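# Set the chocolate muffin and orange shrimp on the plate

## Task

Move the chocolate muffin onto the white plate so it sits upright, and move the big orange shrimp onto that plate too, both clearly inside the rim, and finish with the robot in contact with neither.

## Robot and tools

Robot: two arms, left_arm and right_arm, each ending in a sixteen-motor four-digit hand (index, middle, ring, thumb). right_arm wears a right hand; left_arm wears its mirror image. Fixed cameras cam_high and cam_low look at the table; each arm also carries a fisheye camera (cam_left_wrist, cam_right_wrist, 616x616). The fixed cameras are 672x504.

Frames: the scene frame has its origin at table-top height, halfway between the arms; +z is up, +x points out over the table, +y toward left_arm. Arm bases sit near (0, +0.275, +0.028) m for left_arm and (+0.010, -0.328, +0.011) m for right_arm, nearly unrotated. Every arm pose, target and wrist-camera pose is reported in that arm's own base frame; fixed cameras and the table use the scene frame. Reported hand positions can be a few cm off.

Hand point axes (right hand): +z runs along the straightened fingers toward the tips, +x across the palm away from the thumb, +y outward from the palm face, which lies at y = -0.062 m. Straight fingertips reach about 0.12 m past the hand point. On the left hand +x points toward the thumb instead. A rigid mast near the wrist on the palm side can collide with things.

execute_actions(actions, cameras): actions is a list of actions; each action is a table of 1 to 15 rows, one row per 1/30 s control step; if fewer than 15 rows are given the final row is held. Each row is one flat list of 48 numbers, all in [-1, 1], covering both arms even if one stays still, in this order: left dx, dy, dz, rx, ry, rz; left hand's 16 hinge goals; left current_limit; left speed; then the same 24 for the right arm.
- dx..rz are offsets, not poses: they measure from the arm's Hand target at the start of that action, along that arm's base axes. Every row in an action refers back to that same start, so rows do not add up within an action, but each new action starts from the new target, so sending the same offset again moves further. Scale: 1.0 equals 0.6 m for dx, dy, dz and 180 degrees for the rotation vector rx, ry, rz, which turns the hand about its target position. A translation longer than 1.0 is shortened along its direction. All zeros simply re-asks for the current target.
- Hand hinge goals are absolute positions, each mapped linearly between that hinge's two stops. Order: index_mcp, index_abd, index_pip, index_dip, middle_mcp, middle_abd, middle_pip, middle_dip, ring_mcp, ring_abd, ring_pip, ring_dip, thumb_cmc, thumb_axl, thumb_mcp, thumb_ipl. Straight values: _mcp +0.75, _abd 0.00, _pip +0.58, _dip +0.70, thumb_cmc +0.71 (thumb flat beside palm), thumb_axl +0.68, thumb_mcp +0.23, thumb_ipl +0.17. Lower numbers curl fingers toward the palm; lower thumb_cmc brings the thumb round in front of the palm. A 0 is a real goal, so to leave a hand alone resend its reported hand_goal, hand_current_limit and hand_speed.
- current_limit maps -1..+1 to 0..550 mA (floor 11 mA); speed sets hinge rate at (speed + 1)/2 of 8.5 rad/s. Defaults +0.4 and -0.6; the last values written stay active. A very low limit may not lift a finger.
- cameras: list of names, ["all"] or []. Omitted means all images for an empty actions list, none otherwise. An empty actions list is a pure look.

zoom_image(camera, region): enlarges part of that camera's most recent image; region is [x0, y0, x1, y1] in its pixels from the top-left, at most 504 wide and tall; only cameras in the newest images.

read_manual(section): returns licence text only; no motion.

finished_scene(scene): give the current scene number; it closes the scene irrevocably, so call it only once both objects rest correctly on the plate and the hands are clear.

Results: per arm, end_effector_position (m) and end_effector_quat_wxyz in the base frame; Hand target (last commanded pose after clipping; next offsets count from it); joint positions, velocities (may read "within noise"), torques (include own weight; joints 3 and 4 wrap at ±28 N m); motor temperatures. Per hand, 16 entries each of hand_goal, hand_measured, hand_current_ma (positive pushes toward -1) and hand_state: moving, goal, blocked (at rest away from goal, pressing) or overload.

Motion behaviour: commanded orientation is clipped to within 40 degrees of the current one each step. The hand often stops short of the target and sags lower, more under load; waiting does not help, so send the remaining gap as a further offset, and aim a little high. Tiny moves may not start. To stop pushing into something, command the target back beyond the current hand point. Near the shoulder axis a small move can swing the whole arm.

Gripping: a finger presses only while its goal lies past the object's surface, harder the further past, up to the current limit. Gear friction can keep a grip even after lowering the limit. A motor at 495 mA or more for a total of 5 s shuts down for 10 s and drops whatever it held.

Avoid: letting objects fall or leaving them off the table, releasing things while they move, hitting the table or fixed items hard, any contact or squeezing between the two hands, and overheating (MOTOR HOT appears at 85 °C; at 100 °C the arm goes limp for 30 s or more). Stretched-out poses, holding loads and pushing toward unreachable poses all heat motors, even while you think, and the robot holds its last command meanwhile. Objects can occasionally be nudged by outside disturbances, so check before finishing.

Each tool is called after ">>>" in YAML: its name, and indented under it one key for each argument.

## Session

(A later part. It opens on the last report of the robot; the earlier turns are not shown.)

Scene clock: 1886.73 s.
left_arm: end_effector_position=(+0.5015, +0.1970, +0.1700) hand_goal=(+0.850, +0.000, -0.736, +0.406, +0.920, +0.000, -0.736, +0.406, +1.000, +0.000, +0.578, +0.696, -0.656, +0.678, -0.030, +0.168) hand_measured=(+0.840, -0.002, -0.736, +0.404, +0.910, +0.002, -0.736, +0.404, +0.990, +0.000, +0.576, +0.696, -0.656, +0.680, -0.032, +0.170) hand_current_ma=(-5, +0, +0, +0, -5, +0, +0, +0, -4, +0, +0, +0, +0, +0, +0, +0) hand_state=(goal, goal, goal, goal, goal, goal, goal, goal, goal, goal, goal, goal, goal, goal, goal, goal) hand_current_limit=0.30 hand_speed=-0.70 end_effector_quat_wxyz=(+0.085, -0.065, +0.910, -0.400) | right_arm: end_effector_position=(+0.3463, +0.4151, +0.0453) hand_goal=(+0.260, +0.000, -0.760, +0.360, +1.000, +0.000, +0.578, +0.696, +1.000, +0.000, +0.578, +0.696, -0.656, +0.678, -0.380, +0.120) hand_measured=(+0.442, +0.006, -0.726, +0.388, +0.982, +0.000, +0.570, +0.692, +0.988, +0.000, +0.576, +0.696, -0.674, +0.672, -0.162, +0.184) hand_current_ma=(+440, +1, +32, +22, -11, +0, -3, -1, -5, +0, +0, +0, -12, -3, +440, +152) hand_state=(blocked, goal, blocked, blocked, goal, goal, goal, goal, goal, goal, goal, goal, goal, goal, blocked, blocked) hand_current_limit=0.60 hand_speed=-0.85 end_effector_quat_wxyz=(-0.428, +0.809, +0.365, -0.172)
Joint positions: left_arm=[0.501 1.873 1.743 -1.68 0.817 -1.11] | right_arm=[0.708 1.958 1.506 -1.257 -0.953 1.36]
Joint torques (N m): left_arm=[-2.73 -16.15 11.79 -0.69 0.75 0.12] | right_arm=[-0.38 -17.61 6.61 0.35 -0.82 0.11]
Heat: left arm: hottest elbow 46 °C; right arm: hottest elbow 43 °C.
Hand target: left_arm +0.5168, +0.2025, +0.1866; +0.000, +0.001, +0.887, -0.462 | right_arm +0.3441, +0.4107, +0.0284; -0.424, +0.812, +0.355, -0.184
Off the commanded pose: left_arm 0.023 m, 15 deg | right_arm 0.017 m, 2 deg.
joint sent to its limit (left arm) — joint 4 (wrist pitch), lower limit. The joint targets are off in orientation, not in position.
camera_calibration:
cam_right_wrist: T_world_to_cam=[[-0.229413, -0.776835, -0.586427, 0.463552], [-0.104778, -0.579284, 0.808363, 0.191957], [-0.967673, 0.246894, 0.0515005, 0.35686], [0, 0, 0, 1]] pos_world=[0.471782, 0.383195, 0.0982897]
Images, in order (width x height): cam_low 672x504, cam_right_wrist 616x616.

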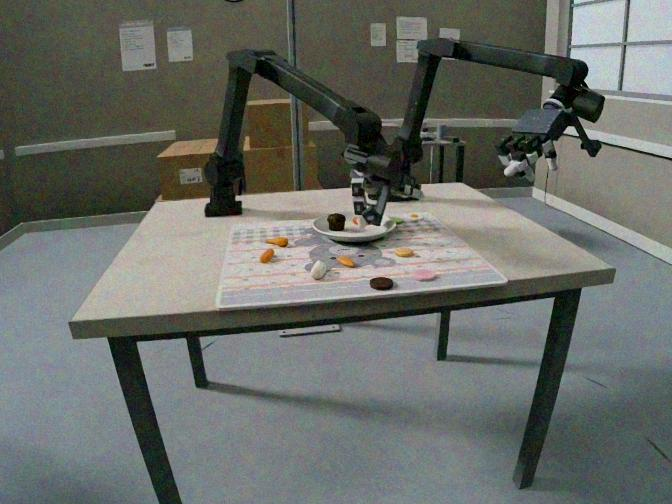

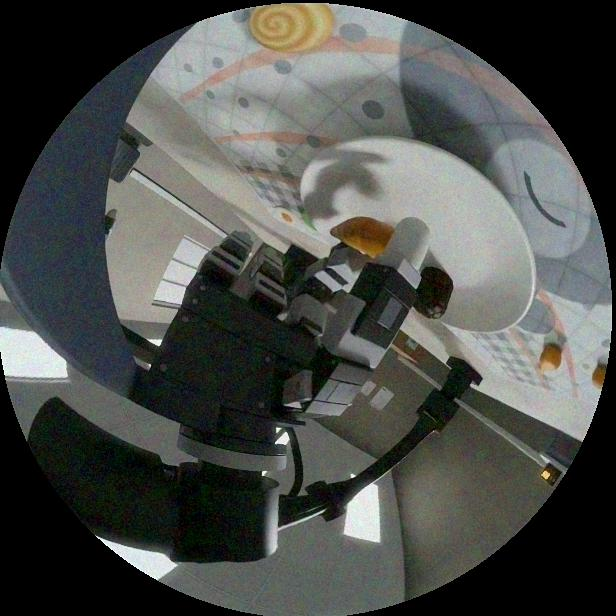

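>>> execute_actions:
  actions:
    - [[0,0,0,0,0,0,0.85,0,-0.737,0.406,0.92,0,-0.737,0.406,1,0,0.577,0.696,-0.657,0.677,-0.03,0.168,0.3,-0.7,0.002,0,-0.028,0,0,0,0.26,0,-0.76,0.36,1,0,0.577,0.696,1,0,0.577,0.696,-0.657,0.677,-0.38,0.12,0.6,-0.85]]
  cameras: ["cam_right_wrist","cam_low"]

>>> zoom_image:
  camera: "cam_low"
  region: [300, 180, 430, 260]

>>> zoom_image:
  camera: "cam_right_wrist"
  region: [290, 120, 540, 370]

Scene clock: 1893.33 s.
left_arm: end_effector_position=(+0.5015, +0.1970, +0.1700) hand_goal=(+0.850, +0.000, -0.736, +0.406, +0.920, +0.000, -0.736, +0.406, +1.000, +0.000, +0.578, +0.696, -0.656, +0.678, -0.030, +0.168) hand_measured=(+0.840, -0.002, -0.736, +0.404, +0.910, +0.002, -0.736, +0.404, +0.990, +0.000, +0.576, +0.696, -0.656, +0.680, -0.032, +0.170) hand_current_ma=(-5, +0, +0, +0, -5, +0, +0, +0, -4, +0, +0, +0, +0, +0, +0, +0) hand_state=(goal, goal, goal, goal, goal, goal, goal, goal, goal, goal, goal, goal, goal, goal, goal, goal) hand_current_limit=0.30 hand_speed=-0.70 end_effector_quat_wxyz=(+0.085, -0.065, +0.910, -0.400) | right_arm: end_effector_position=(+0.3478, +0.4164, +0.0305) hand_goal=(+0.260, +0.000, -0.760, +0.360, +1.000, +0.000, +0.578, +0.696, +1.000, +0.000, +0.578, +0.696, -0.656, +0.678, -0.380, +0.120) hand_measured=(+0.442, +0.006, -0.726, +0.388, +0.982, +0.000, +0.570, +0.692, +0.988, +0.000, +0.576, +0.696, -0.674, +0.672, -0.162, +0.184) hand_current_ma=(+440, +1, +32, +22, -11, +0, -3, -1, -5, +0, +0, +0, -12, -3, +440, +152) hand_state=(blocked, goal, blocked, blocked, goal, goal, goal, goal, goal, goal, goal, goal, goal, goal, blocked, blocked) hand_current_limit=0.60 hand_speed=-0.85 end_effector_quat_wxyz=(-0.429, +0.808, +0.365, -0.171)
Joint positions: left_arm=[0.501 1.873 1.743 -1.68 0.817 -1.11] | right_arm=[0.708 1.979 1.496 -1.224 -0.953 1.36]
Joint torques (N m): left_arm=[-2.78 -16.26 11.79 -0.66 0.74 0.14] | right_arm=[-0.5 -17.49 6.42 0.38 -0.81 0.09]
Heat: left arm: hottest elbow 46 °C; right arm: hottest elbow 42 °C.
Hand target: left_arm +0.5168, +0.2025, +0.1866; +0.000, +0.001, +0.887, -0.462 | right_arm +0.3454, +0.4108, +0.0116; -0.424, +0.812, +0.355, -0.184
Off the commanded pose: left_arm 0.023 m, 15 deg | right_arm 0.020 m, 2 deg.
joint sent to its limit (left arm) — joint 4 (wrist pitch), lower limit. The joint targets are off in orientation, not in position.
camera_calibration:
cam_right_wrist: T_world_to_cam=[[-0.22822, -0.775828, -0.588223, 0.455466], [-0.106376, -0.580681, 0.807152, 0.206006], [-0.967781, 0.246781, 0.0499938, 0.358988], [0, 0, 0, 1]] pos_world=[0.473283, 0.384396, 0.0836905]
Images, in order (width x height): cam_low 672x504, cam_right_wrist 616x616.

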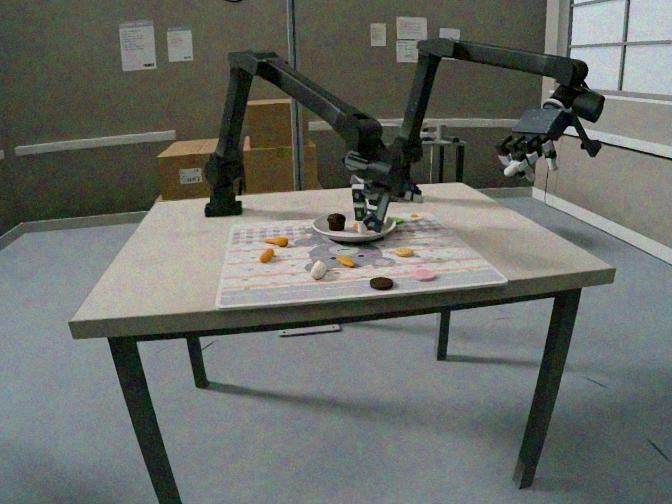

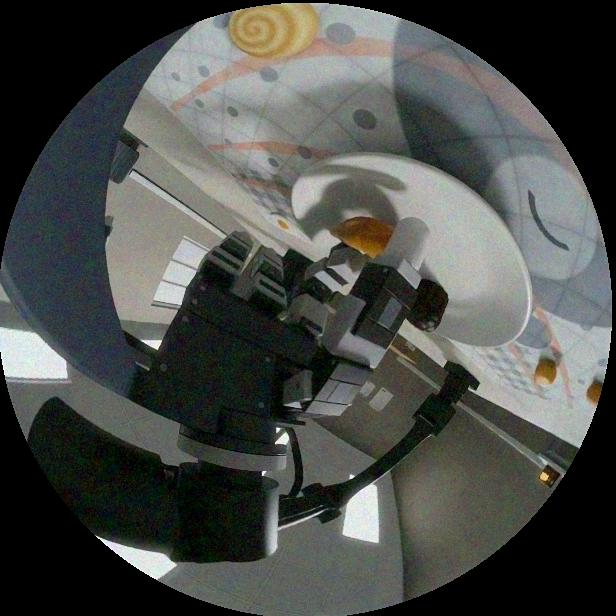

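Scaled by 3.877 from the camera's 672x504 image, which has a finer 960x720 frame.

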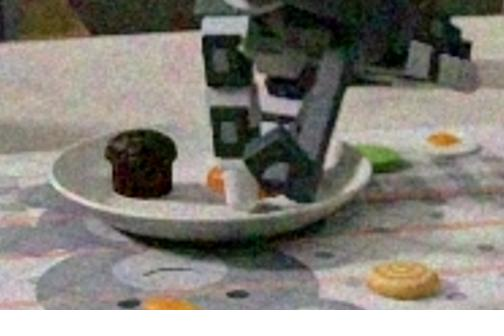

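Scaled by 2.016 from the camera's 616x616 image, which has a finer 880x880 frame.

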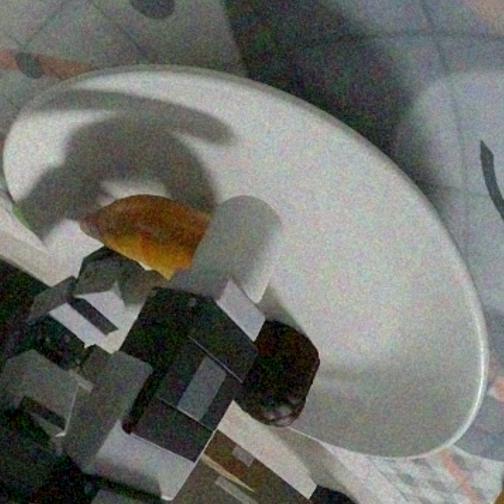

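>>> execute_actions:
  actions:
    - [[0,0,0,0,0,0,0.85,0,-0.737,0.406,0.92,0,-0.737,0.406,1,0,0.577,0.696,-0.657,0.677,-0.03,0.168,0.3,-0.7,0.0,0,-0.014,0,0,0,0.26,0,-0.76,0.36,1,0,0.577,0.696,1,0,0.577,0.696,-0.657,0.677,-0.38,0.12,0.6,-0.85]]
  cameras: ["cam_low"]

>>> zoom_image:
  camera: "cam_low"
  region: [300, 180, 430, 260]

Scene clock: 1900.67 s.
left_arm: end_effector_position=(+0.5015, +0.1970, +0.1700) hand_goal=(+0.850, +0.000, -0.736, +0.406, +0.920, +0.000, -0.736, +0.406, +1.000, +0.000, +0.578, +0.696, -0.656, +0.678, -0.030, +0.168) hand_measured=(+0.840, -0.002, -0.736, +0.404, +0.910, +0.002, -0.736, +0.404, +0.990, +0.000, +0.576, +0.696, -0.656, +0.680, -0.032, +0.170) hand_current_ma=(-5, +0, +0, +0, -5, +0, +0, +0, -4, +0, +0, +0, +0, +0, +0, +0) hand_state=(goal, goal, goal, goal, goal, goal, goal, goal, goal, goal, goal, goal, goal, goal, goal, goal) hand_current_limit=0.30 hand_speed=-0.70 end_effector_quat_wxyz=(+0.085, -0.065, +0.910, -0.400) | right_arm: end_effector_position=(+0.3488, +0.4173, +0.0241) hand_goal=(+0.260, +0.000, -0.760, +0.360, +1.000, +0.000, +0.578, +0.696, +1.000, +0.000, +0.578, +0.696, -0.656, +0.678, -0.380, +0.120) hand_measured=(+0.442, +0.006, -0.726, +0.388, +0.982, +0.000, +0.570, +0.692, +0.988, +0.000, +0.576, +0.696, -0.674, +0.672, -0.162, +0.184) hand_current_ma=(+440, +1, +32, +22, -11, +0, -3, -1, -5, +0, +0, +0, -12, -3, +440, +152) hand_state=(blocked, goal, blocked, blocked, goal, goal, goal, goal, goal, goal, goal, goal, goal, goal, blocked, blocked) hand_current_limit=0.60 hand_speed=-0.85 end_effector_quat_wxyz=(-0.429, +0.808, +0.366, -0.169)
Joint positions: left_arm=[0.501 1.873 1.743 -1.68 0.817 -1.11] | right_arm=[0.708 1.987 1.491 -1.206 -0.953 1.36]
Joint torques (N m): left_arm=[-2.78 -16.15 11.79 -0.66 0.74 0.12] | right_arm=[-0.5 -17.44 6.26 0.4 -0.83 0.08]
Heat: left arm: hottest elbow 46 °C; right arm: hottest elbow 42 °C.
Hand target: left_arm +0.5168, +0.2025, +0.1866; +0.000, +0.001, +0.887, -0.462 | right_arm +0.3455, +0.4109, +0.0033; -0.424, +0.812, +0.355, -0.184
Off the commanded pose: left_arm 0.023 m, 15 deg | right_arm 0.022 m, 2 deg.
joint sent to its limit (left arm) — joint 4 (wrist pitch), lower limit. The joint targets are off in orientation, not in position.
Images, in order (width x height): cam_low 672x504.

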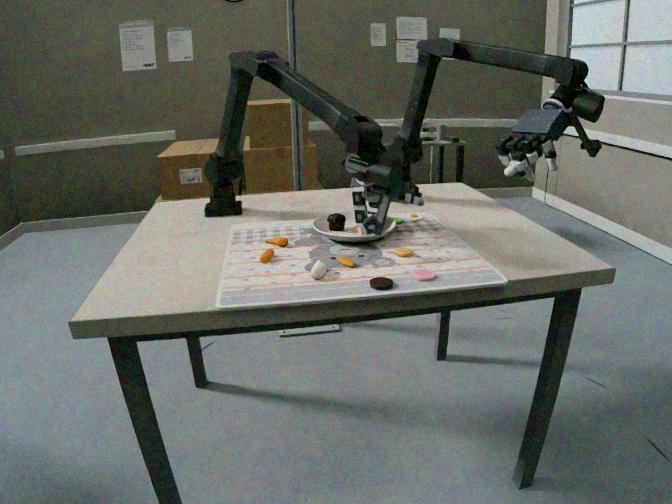

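Scaled by 3.877 from the camera's 672x504 image, which has a finer 960x720 frame.

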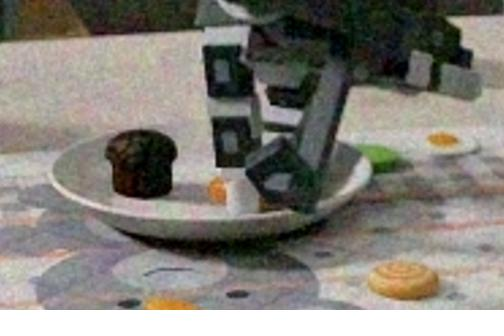

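>>> execute_actions:
  actions:
    - [[0,0,0,0,0,0,0.85,0,-0.737,0.406,0.92,0,-0.737,0.406,1,0,0.577,0.696,-0.657,0.677,-0.03,0.168,0.3,-0.7,0.0,0,-0.006,0,0,0,0.42,0,-0.737,0.39,1,0,0.577,0.696,1,0,0.577,0.696,-0.657,0.677,-0.19,0.168,0.3,-0.8]]
    - [[0,0,0,0,0,0,0.85,0,-0.737,0.406,0.92,0,-0.737,0.406,1,0,0.577,0.696,-0.657,0.677,-0.03,0.168,0.3,-0.7,0.0,0,0,0,0,0,0.50,0,-0.737,0.406,1,0,0.577,0.696,1,0,0.577,0.696,-0.657,0.677,-0.14,0.168,0.3,-0.88]]
    - [[0,0,0,0,0,0,0.85,0,-0.737,0.406,0.92,0,-0.737,0.406,1,0,0.577,0.696,-0.657,0.677,-0.03,0.168,0.3,-0.7,0.0,0,0,0,0,0,0.58,0,-0.737,0.406,1,0,0.577,0.696,1,0,0.577,0.696,-0.657,0.677,-0.08,0.168,0.3,-0.88]]
  cameras: ["cam_right_wrist","cam_low"]

>>> zoom_image:
  camera: "cam_right_wrist"
  region: [290, 120, 540, 370]

Scene clock: 1917.50 s.
left_arm: end_effector_position=(+0.5015, +0.1970, +0.1700) hand_goal=(+0.850, +0.000, -0.736, +0.406, +0.920, +0.000, -0.736, +0.406, +1.000, +0.000, +0.578, +0.696, -0.656, +0.678, -0.030, +0.168) hand_measured=(+0.840, -0.002, -0.736, +0.404, +0.910, +0.002, -0.736, +0.404, +0.990, +0.000, +0.576, +0.696, -0.656, +0.680, -0.032, +0.170) hand_current_ma=(-5, +0, +0, +0, -5, +0, +0, +0, -4, +0, +0, +0, +0, +0, +0, +0) hand_state=(goal, goal, goal, goal, goal, goal, goal, goal, goal, goal, goal, goal, goal, goal, goal, goal) hand_current_limit=0.30 hand_speed=-0.70 end_effector_quat_wxyz=(+0.085, -0.065, +0.910, -0.400) | right_arm: end_effector_position=(+0.3497, +0.4181, +0.0227) hand_goal=(+0.580, +0.000, -0.736, +0.406, +1.000, +0.000, +0.578, +0.696, +1.000, +0.000, +0.578, +0.696, -0.656, +0.678, -0.080, +0.168) hand_measured=(+0.568, +0.004, -0.730, +0.404, +0.982, +0.000, +0.570, +0.692, +0.988, +0.000, +0.576, +0.696, -0.658, +0.676, -0.084, +0.170) hand_current_ma=(-6, +1, +2, +0, -11, +0, -3, -1, -5, +0, +0, +0, +0, +0, -1, +0) hand_state=(goal, goal, goal, goal, goal, goal, goal, goal, goal, goal, goal, goal, goal, goal, goal, goal) hand_current_limit=0.30 hand_speed=-0.88 end_effector_quat_wxyz=(-0.430, +0.808, +0.367, -0.167)
Joint positions: left_arm=[0.501 1.873 1.743 -1.68 0.817 -1.11] | right_arm=[0.708 1.989 1.491 -1.2 -0.953 1.36]
Joint torques (N m): left_arm=[-2.67 -16.21 11.78 -0.65 0.75 0.13] | right_arm=[-0.62 -17.32 6.05 0.44 -0.83 0.08]
Heat: left arm: hottest elbow 46 °C; right arm: hottest elbow 41 °C.
Hand target: left_arm +0.5168, +0.2025, +0.1866; +0.000, +0.001, +0.887, -0.462 | right_arm +0.3455, +0.4109, -0.0002; -0.424, +0.812, +0.355, -0.184
Off the commanded pose: left_arm 0.023 m, 15 deg | right_arm 0.024 m, 2 deg.
joint sent to its limit (left arm) — joint 4 (wrist pitch), lower limit. The joint targets are off in orientation, not in position.
camera_calibration:
cam_right_wrist: T_world_to_cam=[[-0.224528, -0.772544, -0.593938, 0.450026], [-0.111561, -0.585114, 0.803241, 0.217214], [-0.968061, 0.24661, 0.0451887, 0.361144], [0, 0, 0, 1]] pos_world=[0.474885, 0.385698, 0.076493]
Images, in order (width x height): cam_low 672x504, cam_right_wrist 616x616.

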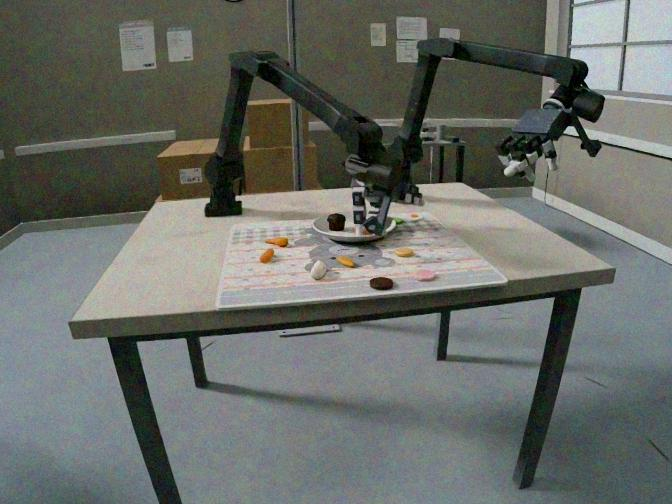

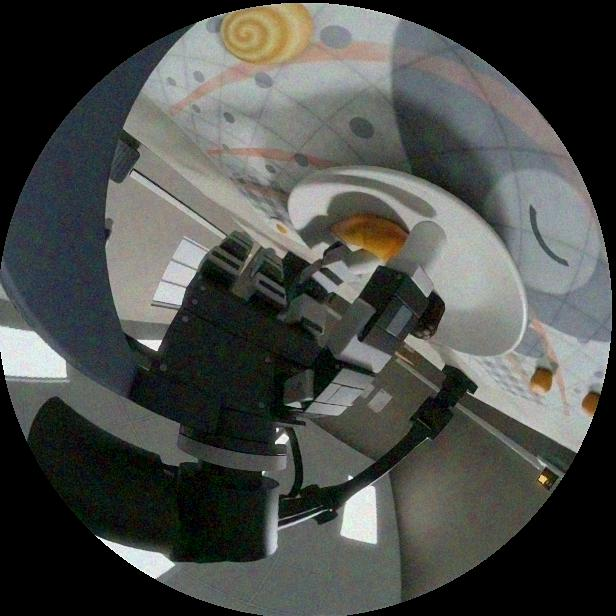

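Scaled by 2.016 from the camera's 616x616 image, which has a finer 880x880 frame.

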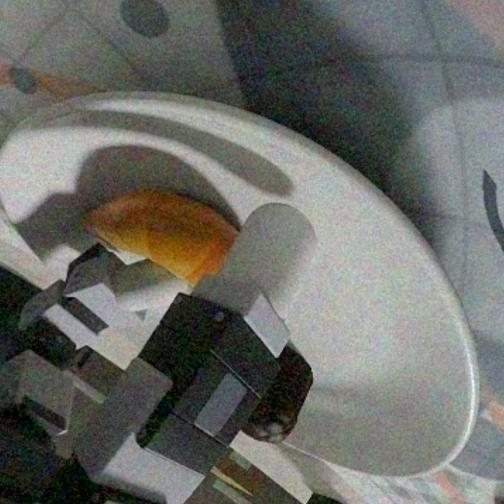

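>>> execute_actions:
  actions:
    - [[0,0,0,0,0,0,0.85,0,-0.737,0.406,0.92,0,-0.737,0.406,1,0,0.577,0.696,-0.657,0.677,-0.03,0.168,0.3,-0.7,0.018,0.014,0.1,0,0,0,0.58,0,-0.737,0.406,1,0,0.577,0.696,1,0,0.577,0.696,-0.657,0.677,-0.08,0.168,0.3,-0.88]]
    - [[0,0,0,0,0,0,0.85,0,-0.737,0.406,0.92,0,-0.737,0.406,1,0,0.577,0.696,-0.657,0.677,-0.03,0.168,0.3,-0.7,0.0,0,0.12,0,0,0,0.58,0,-0.737,0.406,1,0,0.577,0.696,1,0,0.577,0.696,-0.657,0.677,-0.08,0.168,0.3,-0.88]]
    - [[0,0,0,0,0,0,0.85,0,-0.737,0.406,0.92,0,-0.737,0.406,1,0,0.577,0.696,-0.657,0.677,-0.03,0.168,0.3,-0.7,-0.05,-0.25,0.02,0,0,-0.08,0.58,0,-0.737,0.406,1,0,0.577,0.696,1,0,0.577,0.696,-0.657,0.677,-0.08,0.168,0.3,-0.88]]
  cameras: ["cam_right_wrist","cam_high","cam_low"]

>>> zoom_image:
  camera: "cam_low"
  region: [300, 190, 430, 260]

>>> zoom_image:
  camera: "cam_high"
  region: [270, 200, 390, 300]

Scene clock: 1940.23 s.
left_arm: end_effector_position=(+0.5015, +0.1970, +0.1700) hand_goal=(+0.850, +0.000, -0.736, +0.406, +0.920, +0.000, -0.736, +0.406, +1.000, +0.000, +0.578, +0.696, -0.656, +0.678, -0.030, +0.168) hand_measured=(+0.840, -0.002, -0.736, +0.404, +0.910, +0.002, -0.736, +0.404, +0.990, +0.000, +0.576, +0.696, -0.656, +0.680, -0.032, +0.170) hand_current_ma=(-5, +0, +0, +0, -5, +0, +0, +0, -4, +0, +0, +0, +0, +0, +0, +0) hand_state=(goal, goal, goal, goal, goal, goal, goal, goal, goal, goal, goal, goal, goal, goal, goal, goal) hand_current_limit=0.30 hand_speed=-0.70 end_effector_quat_wxyz=(+0.085, -0.065, +0.910, -0.400) | right_arm: end_effector_position=(+0.3306, +0.2694, +0.1504) hand_goal=(+0.580, +0.000, -0.736, +0.406, +1.000, +0.000, +0.578, +0.696, +1.000, +0.000, +0.578, +0.696, -0.656, +0.678, -0.080, +0.168) hand_measured=(+0.572, +0.002, -0.730, +0.404, +0.982, +0.000, +0.570, +0.692, +0.988, +0.000, +0.576, +0.696, -0.656, +0.676, -0.082, +0.170) hand_current_ma=(-3, +0, +1, +0, -11, +0, -2, -1, -5, +0, +0, +0, +0, +0, +0, +0) hand_state=(goal, goal, goal, goal, goal, goal, goal, goal, goal, goal, goal, goal, goal, goal, goal, goal) hand_current_limit=0.30 hand_speed=-0.88 end_effector_quat_wxyz=(-0.446, +0.849, +0.256, -0.122)
Joint positions: left_arm=[0.501 1.873 1.743 -1.68 0.817 -1.11] | right_arm=[0.47 1.574 1.267 -1.391 -0.955 1.389]
Joint torques (N m): left_arm=[-2.73 -16.21 11.79 -0.68 0.75 0.13] | right_arm=[0.21 -13.86 6.87 0.4 -0.88 0.15]
Heat: left arm: hottest elbow 46 °C; right arm: hottest elbow 41 °C.
Hand target: left_arm +0.5168, +0.2025, +0.1866; +0.000, +0.001, +0.887, -0.462 | right_arm +0.3262, +0.2692, +0.1437; -0.444, +0.851, +0.251, -0.130
Off the commanded pose: left_arm 0.023 m, 15 deg | right_arm 0.008 m, 1 deg.
joint sent to its limit (left arm) — joint 4 (wrist pitch), lower limit. The joint targets are off in orientation, not in position.
camera_calibration:
cam_right_wrist: T_world_to_cam=[[-0.425694, -0.697202, -0.576796, 0.450328], [-0.237607, -0.528941, 0.814718, 0.0503723], [-0.873114, 0.483872, 0.0595073, 0.275982], [0, 0, 0, 1]] pos_world=[0.444635, 0.207074, 0.202286]
Images, in order (width x height): cam_high 672x504, cam_low 672x504, cam_right_wrist 616x616.

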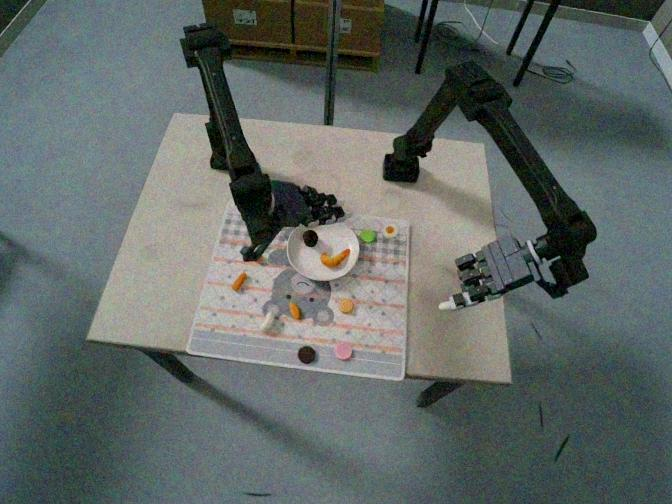

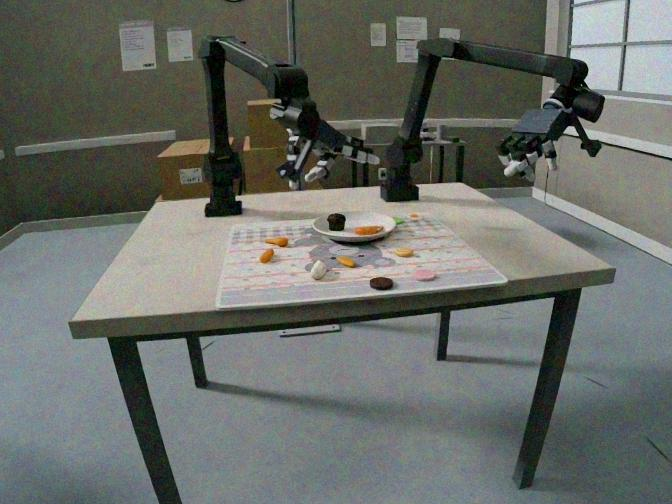

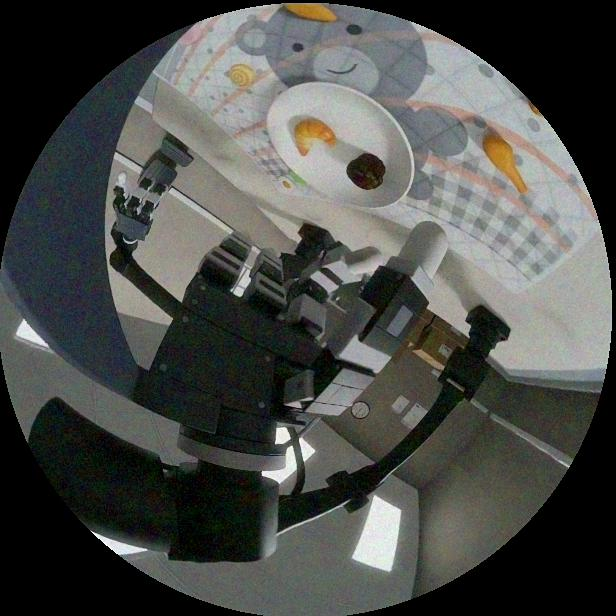

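Scaled by 3.877 from the camera's 672x504 image, which has a finer 960x720 frame.

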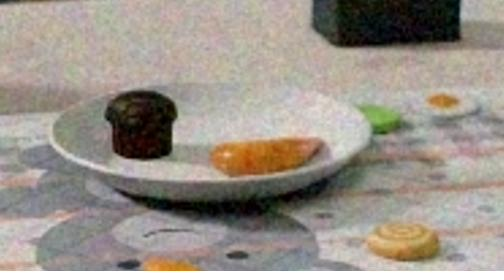

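Scaled by 4.200 from the camera's 672x504 image, which has a finer 960x720 frame.

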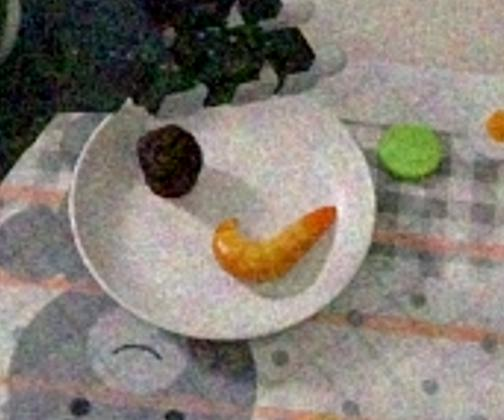

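>>> finished_scene:
  scene: 2

The scene is finished: the task was done.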